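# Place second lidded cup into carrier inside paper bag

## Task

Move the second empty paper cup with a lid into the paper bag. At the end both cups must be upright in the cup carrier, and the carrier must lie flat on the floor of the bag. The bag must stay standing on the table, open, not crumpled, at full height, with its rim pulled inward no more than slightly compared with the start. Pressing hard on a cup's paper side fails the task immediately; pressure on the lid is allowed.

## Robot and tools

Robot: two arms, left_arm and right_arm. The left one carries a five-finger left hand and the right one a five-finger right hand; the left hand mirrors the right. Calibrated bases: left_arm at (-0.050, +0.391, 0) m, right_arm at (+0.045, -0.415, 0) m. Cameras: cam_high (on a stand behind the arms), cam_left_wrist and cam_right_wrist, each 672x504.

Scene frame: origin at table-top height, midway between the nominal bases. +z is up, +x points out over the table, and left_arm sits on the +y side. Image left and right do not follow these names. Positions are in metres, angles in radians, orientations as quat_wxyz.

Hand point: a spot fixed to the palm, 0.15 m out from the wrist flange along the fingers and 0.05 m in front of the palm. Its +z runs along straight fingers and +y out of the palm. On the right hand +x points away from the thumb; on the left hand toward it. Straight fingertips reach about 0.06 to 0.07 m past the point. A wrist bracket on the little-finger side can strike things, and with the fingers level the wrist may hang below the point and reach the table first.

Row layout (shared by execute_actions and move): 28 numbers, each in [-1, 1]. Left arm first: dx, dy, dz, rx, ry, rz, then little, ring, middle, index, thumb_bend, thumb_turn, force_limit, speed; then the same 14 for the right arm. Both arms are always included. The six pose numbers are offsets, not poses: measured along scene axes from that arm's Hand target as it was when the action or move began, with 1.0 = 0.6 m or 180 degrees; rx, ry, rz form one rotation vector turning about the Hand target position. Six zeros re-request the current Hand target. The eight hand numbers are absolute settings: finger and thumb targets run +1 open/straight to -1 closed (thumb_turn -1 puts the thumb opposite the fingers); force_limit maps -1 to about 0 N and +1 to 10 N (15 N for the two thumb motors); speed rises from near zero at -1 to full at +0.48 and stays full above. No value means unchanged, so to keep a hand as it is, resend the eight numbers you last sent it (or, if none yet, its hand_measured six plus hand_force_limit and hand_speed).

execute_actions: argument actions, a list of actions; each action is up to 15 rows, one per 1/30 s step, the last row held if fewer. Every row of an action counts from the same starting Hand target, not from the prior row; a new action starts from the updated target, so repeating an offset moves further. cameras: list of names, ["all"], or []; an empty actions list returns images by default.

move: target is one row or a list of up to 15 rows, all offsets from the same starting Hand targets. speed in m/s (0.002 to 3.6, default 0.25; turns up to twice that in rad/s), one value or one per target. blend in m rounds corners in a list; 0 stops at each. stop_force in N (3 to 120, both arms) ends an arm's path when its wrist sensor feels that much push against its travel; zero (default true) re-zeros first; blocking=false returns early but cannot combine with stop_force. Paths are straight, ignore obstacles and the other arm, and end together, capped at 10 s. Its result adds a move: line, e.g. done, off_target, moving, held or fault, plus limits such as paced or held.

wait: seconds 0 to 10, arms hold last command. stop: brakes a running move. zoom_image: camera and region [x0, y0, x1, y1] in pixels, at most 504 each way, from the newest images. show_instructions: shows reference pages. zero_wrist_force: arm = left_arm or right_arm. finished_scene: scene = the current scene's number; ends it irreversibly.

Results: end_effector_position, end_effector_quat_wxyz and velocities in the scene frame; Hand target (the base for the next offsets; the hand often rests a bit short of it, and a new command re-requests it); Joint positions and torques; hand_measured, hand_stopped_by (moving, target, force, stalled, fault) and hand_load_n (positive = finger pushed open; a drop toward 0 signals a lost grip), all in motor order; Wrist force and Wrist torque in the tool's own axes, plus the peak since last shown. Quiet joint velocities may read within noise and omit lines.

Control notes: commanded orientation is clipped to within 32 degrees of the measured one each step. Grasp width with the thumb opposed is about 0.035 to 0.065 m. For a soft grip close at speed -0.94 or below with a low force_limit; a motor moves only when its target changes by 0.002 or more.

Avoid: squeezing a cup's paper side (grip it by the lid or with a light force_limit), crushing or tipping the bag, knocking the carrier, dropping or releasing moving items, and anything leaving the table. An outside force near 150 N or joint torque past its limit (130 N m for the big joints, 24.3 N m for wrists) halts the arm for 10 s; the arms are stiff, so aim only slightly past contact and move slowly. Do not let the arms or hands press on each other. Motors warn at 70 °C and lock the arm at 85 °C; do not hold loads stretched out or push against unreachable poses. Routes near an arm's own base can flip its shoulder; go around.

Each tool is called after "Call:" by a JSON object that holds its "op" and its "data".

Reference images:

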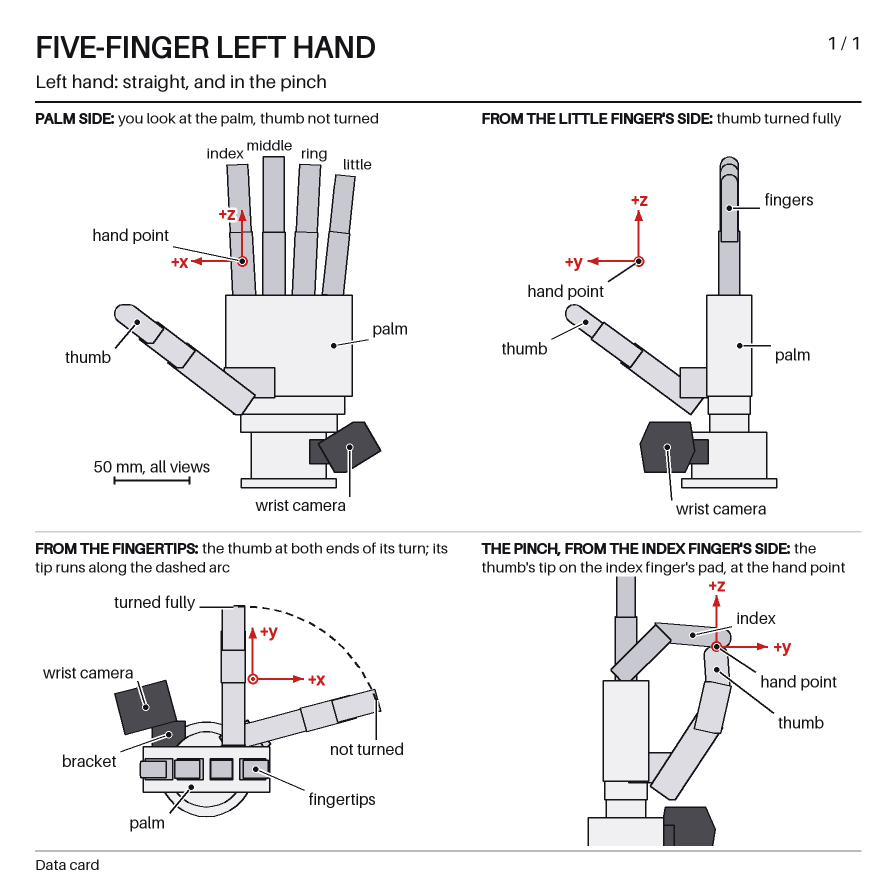

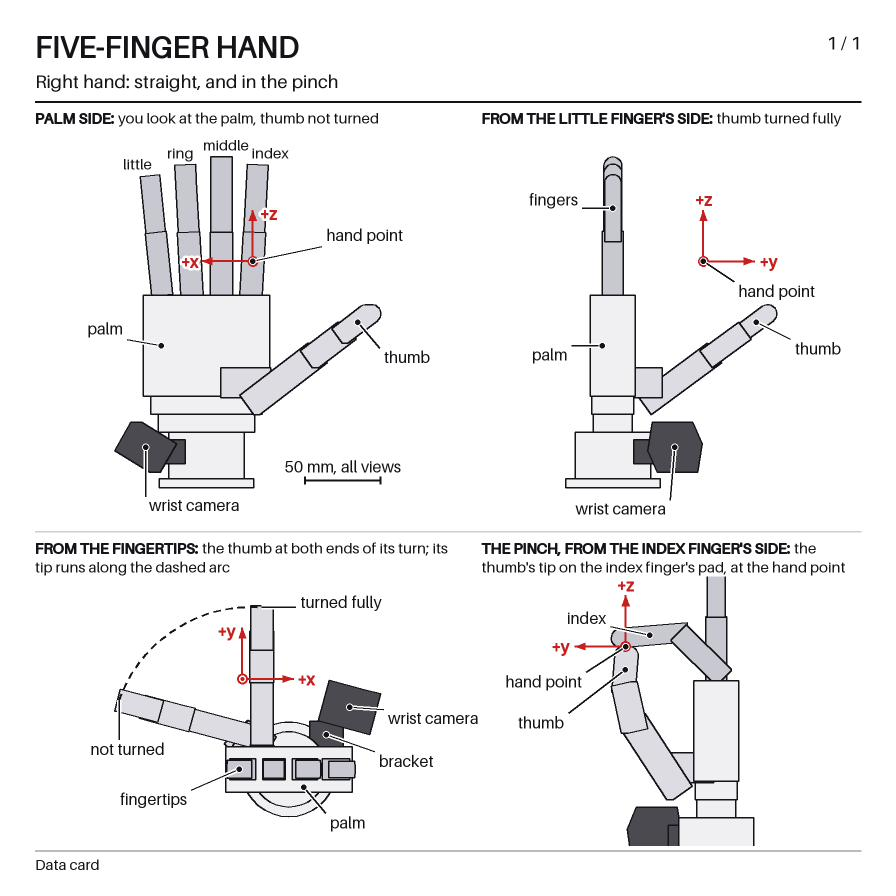

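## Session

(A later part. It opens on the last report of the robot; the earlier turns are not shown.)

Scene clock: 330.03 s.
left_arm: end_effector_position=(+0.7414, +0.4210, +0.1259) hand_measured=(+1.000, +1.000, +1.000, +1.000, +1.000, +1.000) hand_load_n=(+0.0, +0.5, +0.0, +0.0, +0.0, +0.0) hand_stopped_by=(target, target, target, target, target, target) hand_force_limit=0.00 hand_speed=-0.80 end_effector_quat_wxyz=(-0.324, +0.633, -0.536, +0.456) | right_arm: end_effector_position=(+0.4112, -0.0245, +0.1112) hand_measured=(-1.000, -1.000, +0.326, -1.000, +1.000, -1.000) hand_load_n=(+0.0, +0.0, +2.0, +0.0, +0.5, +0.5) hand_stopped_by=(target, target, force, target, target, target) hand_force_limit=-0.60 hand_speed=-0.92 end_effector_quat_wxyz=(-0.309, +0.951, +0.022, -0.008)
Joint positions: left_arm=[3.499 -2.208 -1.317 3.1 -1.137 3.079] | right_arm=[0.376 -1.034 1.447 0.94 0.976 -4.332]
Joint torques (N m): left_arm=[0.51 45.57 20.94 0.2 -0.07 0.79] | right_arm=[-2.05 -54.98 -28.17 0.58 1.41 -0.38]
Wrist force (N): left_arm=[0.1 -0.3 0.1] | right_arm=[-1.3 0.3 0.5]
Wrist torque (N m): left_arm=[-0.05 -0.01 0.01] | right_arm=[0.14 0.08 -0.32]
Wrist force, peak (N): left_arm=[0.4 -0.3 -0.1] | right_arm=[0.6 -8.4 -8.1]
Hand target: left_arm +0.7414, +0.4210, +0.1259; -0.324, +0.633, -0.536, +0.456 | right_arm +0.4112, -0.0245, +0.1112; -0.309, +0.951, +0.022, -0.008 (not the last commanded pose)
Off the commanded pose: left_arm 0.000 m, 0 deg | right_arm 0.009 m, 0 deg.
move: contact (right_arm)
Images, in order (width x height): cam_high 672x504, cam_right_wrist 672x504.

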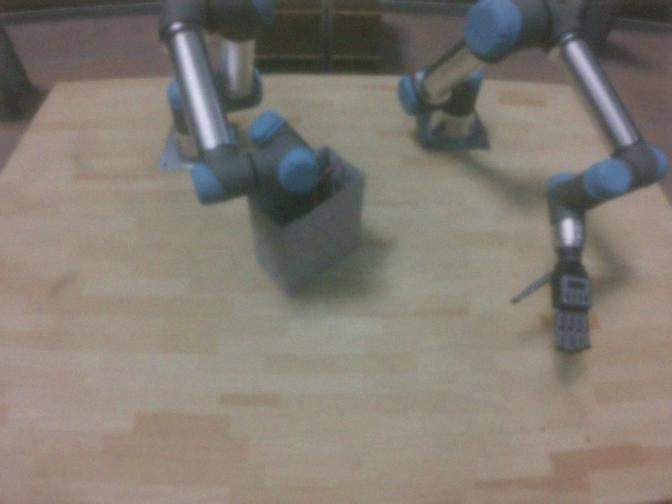

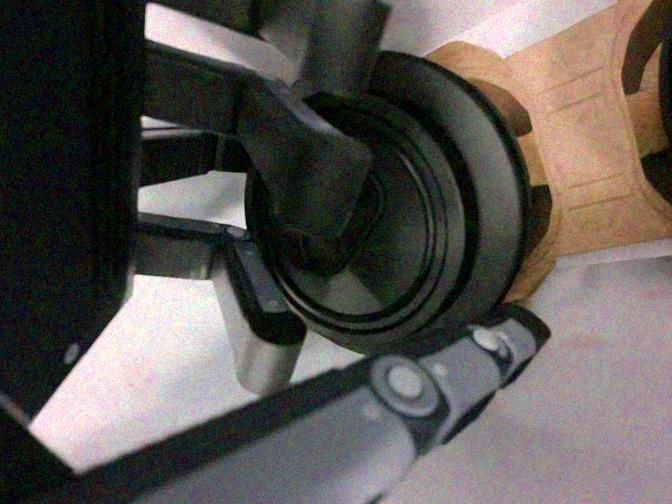

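Call:
{"op": "move", "data": {"target": [0,0,0,0,0,0,1,1,1,1,1,1,0,-0.8,0,0,0,0,0,0,-1,-1,0.43,-1,1,-1,-0.6,-0.9], "cameras": []}}

Call:
{"op": "move", "data": {"target": [[0,0,0,0,0,0,1,1,1,1,1,1,0,-0.8,0.0002,-0.0037,0.001,0,0,0,-1,-1,0.43,-1,1,-1,-0.6,-0.9],[0,0,0,0,0,0,1,1,1,1,1,1,0,-0.8,0.0002,-0.0037,0.033,0,0,0,-1,-1,0.43,-1,1,-1,-0.6,-0.9]], "cameras": ["cam_right_wrist"], "speed": 0.03}}

Scene clock: 338.77 s.
left_arm: end_effector_position=(+0.7414, +0.4210, +0.1259) hand_measured=(+1.000, +1.000, +1.000, +1.000, +1.000, +1.000) hand_load_n=(+0.0, +0.0, +0.0, +0.0, +0.0, -0.5) hand_stopped_by=(target, target, target, target, target, target) hand_force_limit=0.00 hand_speed=-0.80 end_effector_quat_wxyz=(-0.324, +0.633, -0.536, +0.456) | right_arm: end_effector_position=(+0.4112, -0.0245, +0.1112) hand_measured=(-1.000, -1.000, +0.430, -1.000, +1.000, -1.000) hand_load_n=(+0.0, +0.0, +0.0, +0.0, +0.0, +0.0) hand_stopped_by=(target, target, target, target, target, target) hand_force_limit=-0.60 hand_speed=-0.90 end_effector_quat_wxyz=(-0.309, +0.951, +0.022, -0.008)
Joint positions: left_arm=[3.499 -2.208 -1.317 3.1 -1.137 3.079] | right_arm=[0.376 -1.034 1.447 0.94 0.976 -4.332]
Joint torques (N m): left_arm=[1.64 44.45 21.08 0.05 -0.43 0.73] | right_arm=[-7.41 -54.39 -26.92 0.77 0.58 -0.32]
Wrist force (N): left_arm=[0.2 0.0 0.1] | right_arm=[-1.3 0.4 -0.2]
Wrist torque (N m): left_arm=[-0.01 -0.02 0.01] | right_arm=[0.18 0.10 -0.31]
Wrist force, peak (N): left_arm=[0.3 -0.3 0.1] | right_arm=[-1.5 0.5 0.5]
Hand target: left_arm +0.7414, +0.4210, +0.1259; -0.324, +0.633, -0.536, +0.456 | right_arm +0.4112, -0.0245, +0.1112; -0.309, +0.951, +0.022, -0.008
Off the commanded pose: left_arm 0.000 m, 0 deg | right_arm 0.000 m, 0 deg.
move: done
No camera images: "cameras" was empty.

Scene clock: 340.20 s.
left_arm: end_effector_position=(+0.7414, +0.4210, +0.1259) hand_measured=(+1.000, +1.000, +1.000, +1.000, +1.000, +1.000) hand_load_n=(+0.0, +0.0, -0.5, +0.0, +0.0, -0.5) hand_stopped_by=(target, target, target, target, target, target) hand_force_limit=0.00 hand_speed=-0.80 end_effector_quat_wxyz=(-0.324, +0.633, -0.536, +0.456) | right_arm: end_effector_position=(+0.4114, -0.0267, +0.1313) hand_measured=(-1.000, -1.000, +0.430, -1.000, +1.000, -1.000) hand_load_n=(+0.0, +0.5, +0.0, +0.0, +0.0, +0.0) hand_stopped_by=(target, target, target, target, target, target) hand_force_limit=-0.60 hand_speed=-0.90 end_effector_quat_wxyz=(-0.309, +0.951, +0.022, -0.008) end_effector_velocity=(+0.001, +0.000, -0.002) end_effector_angular_velocity=(+0.001, -0.003, -0.001)
Joint positions: left_arm=[3.499 -2.208 -1.317 3.1 -1.137 3.079] | right_arm=[0.372 -1.055 1.425 0.985 0.975 -4.337]
Joint velocities: left_arm=[within noise] | right_arm=[0 0.001 0.002 -0.007 0 0.001]
Joint torques (N m): left_arm=[0.68 43.8 21.76 0.11 -0.29 0.83] | right_arm=[8.82 -30.14 -4.17 0.5 -2.07 0.32]
Wrist force (N): left_arm=[0.1 -0.1 0.0] | right_arm=[-1.4 0.3 0.3]
Wrist torque (N m): left_arm=[-0.01 -0.01 0.01] | right_arm=[0.16 0.08 -0.21]
Wrist force, peak (N): left_arm=[0.4 -0.1 0.0] | right_arm=[-1.6 0.2 0.2]
Hand target: left_arm +0.7414, +0.4210, +0.1259; -0.324, +0.633, -0.536, +0.456 | right_arm +0.4113, -0.0267, +0.1310; -0.309, +0.951, +0.022, -0.008
Off the commanded pose: left_arm 0.000 m, 0 deg | right_arm 0.000 m, 0 deg.
move: done
Images, in order (width x height): cam_right_wrist 672x504.

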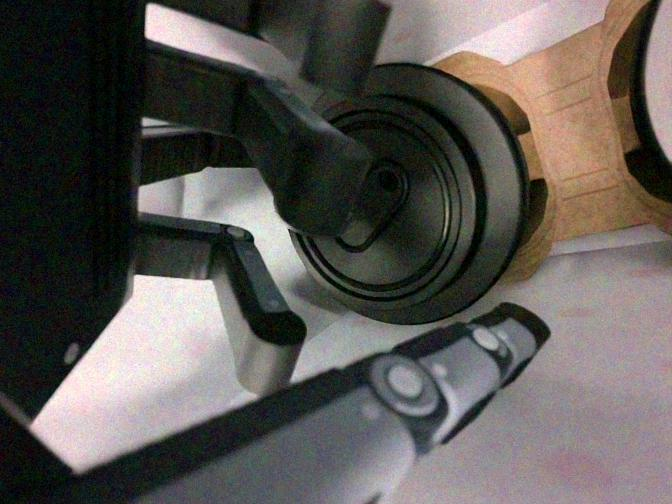

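Call:
{"op": "move", "data": {"target": [0,0,0,0,0,0,1,1,1,1,1,1,0,-0.8,0,0,0.46,0,0,0,-1,-1,0.43,-1,1,-1,-0.6,-0.9], "cameras": ["cam_high","cam_right_wrist"], "speed": 0.12}}

Call:
{"op": "zoom_image", "data": {"camera": "cam_right_wrist", "region": [360, 0, 672, 300]}}

Call:
{"op": "zoom_image", "data": {"camera": "cam_high", "region": [220, 40, 400, 300]}}

Scene clock: 348.87 s.
left_arm: end_effector_position=(+0.7414, +0.4210, +0.1259) hand_measured=(+1.000, +1.000, +1.000, +1.000, +1.000, +1.000) hand_load_n=(+0.0, +0.0, +0.0, +0.0, +0.0, -0.5) hand_stopped_by=(target, target, target, target, target, target) hand_force_limit=0.00 hand_speed=-0.80 end_effector_quat_wxyz=(-0.324, +0.633, -0.536, +0.456) | right_arm: end_effector_position=(+0.4114, -0.0267, +0.4069) hand_measured=(-1.000, -1.000, +0.430, -1.000, +1.000, -1.000) hand_load_n=(+0.0, +0.0, +0.0, +0.0, +0.0, +0.5) hand_stopped_by=(target, target, target, target, target, target) hand_force_limit=-0.60 hand_speed=-0.90 end_effector_quat_wxyz=(-0.309, +0.951, +0.022, -0.008)
Joint positions: left_arm=[3.499 -2.208 -1.317 3.1 -1.137 3.079] | right_arm=[0.372 -1.065 0.722 1.698 0.975 -4.337]
Joint torques (N m): left_arm=[0.97 45.49 21.59 0.31 -0.5 0.85] | right_arm=[9.17 -54.24 -28.26 3.18 1.66 -1.32]
Wrist force (N): left_arm=[0.3 -0.1 0.3] | right_arm=[-1.5 0.1 0.1]
Wrist torque (N m): left_arm=[-0.03 -0.03 0.01] | right_arm=[0.16 0.09 -0.22]
Wrist force, peak (N): left_arm=[0.2 -0.4 0.2] | right_arm=[-1.4 1.3 1.1]
Hand target: left_arm +0.7414, +0.4210, +0.1259; -0.324, +0.633, -0.536, +0.456 | right_arm +0.4113, -0.0267, +0.4070; -0.309, +0.951, +0.022, -0.008
Off the commanded pose: left_arm 0.000 m, 0 deg | right_arm 0.000 m, 0 deg.
move: done
Images, in order (width x height): cam_high 672x504, cam_right_wrist 672x504.

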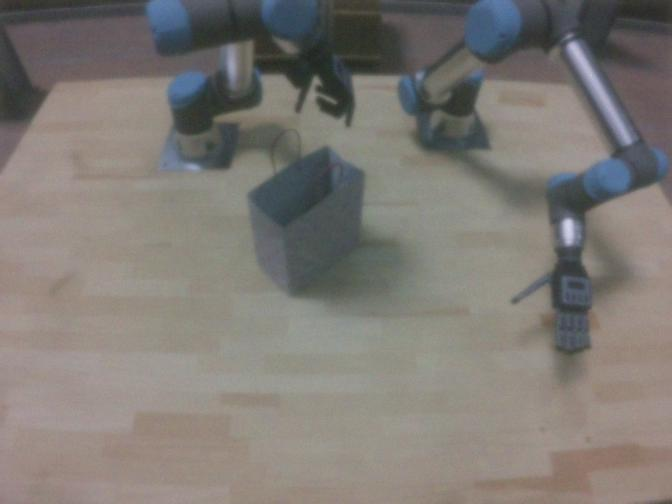

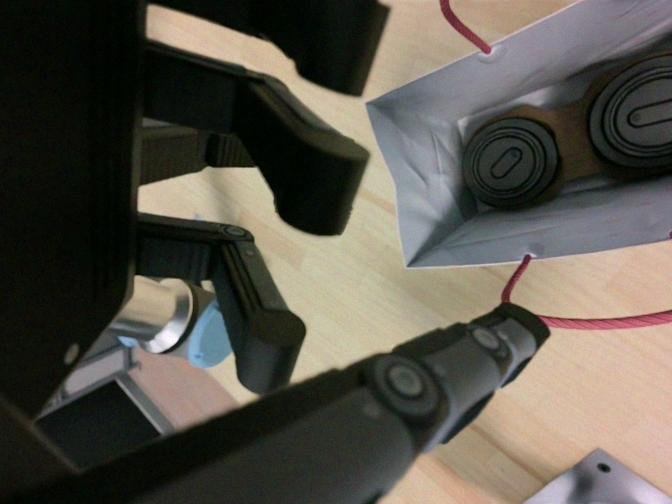

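Scaled by 1.615 from the camera's 672x504 image, which has a finer 960x720 frame.

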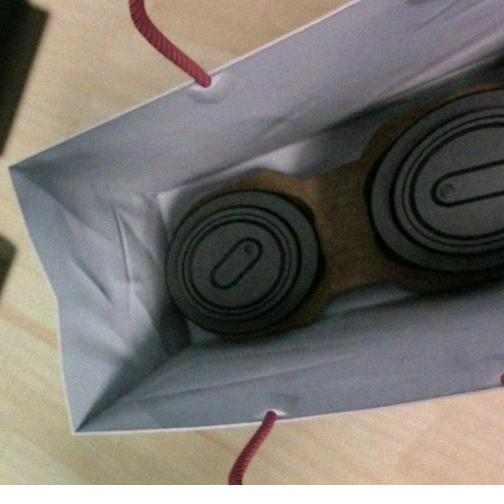

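Scaled by 1.938 from the camera's 672x504 image, which has a finer 960x720 frame.

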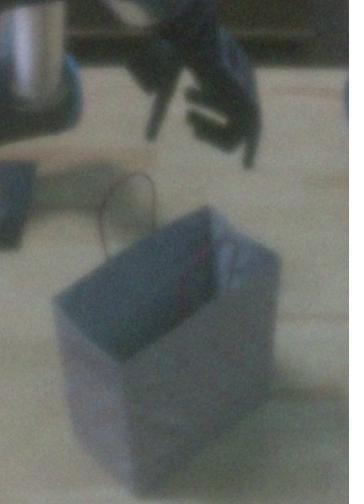

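Call:
{"op": "finished_scene", "data": {"scene": 3}}

The scene is finished: the task was done.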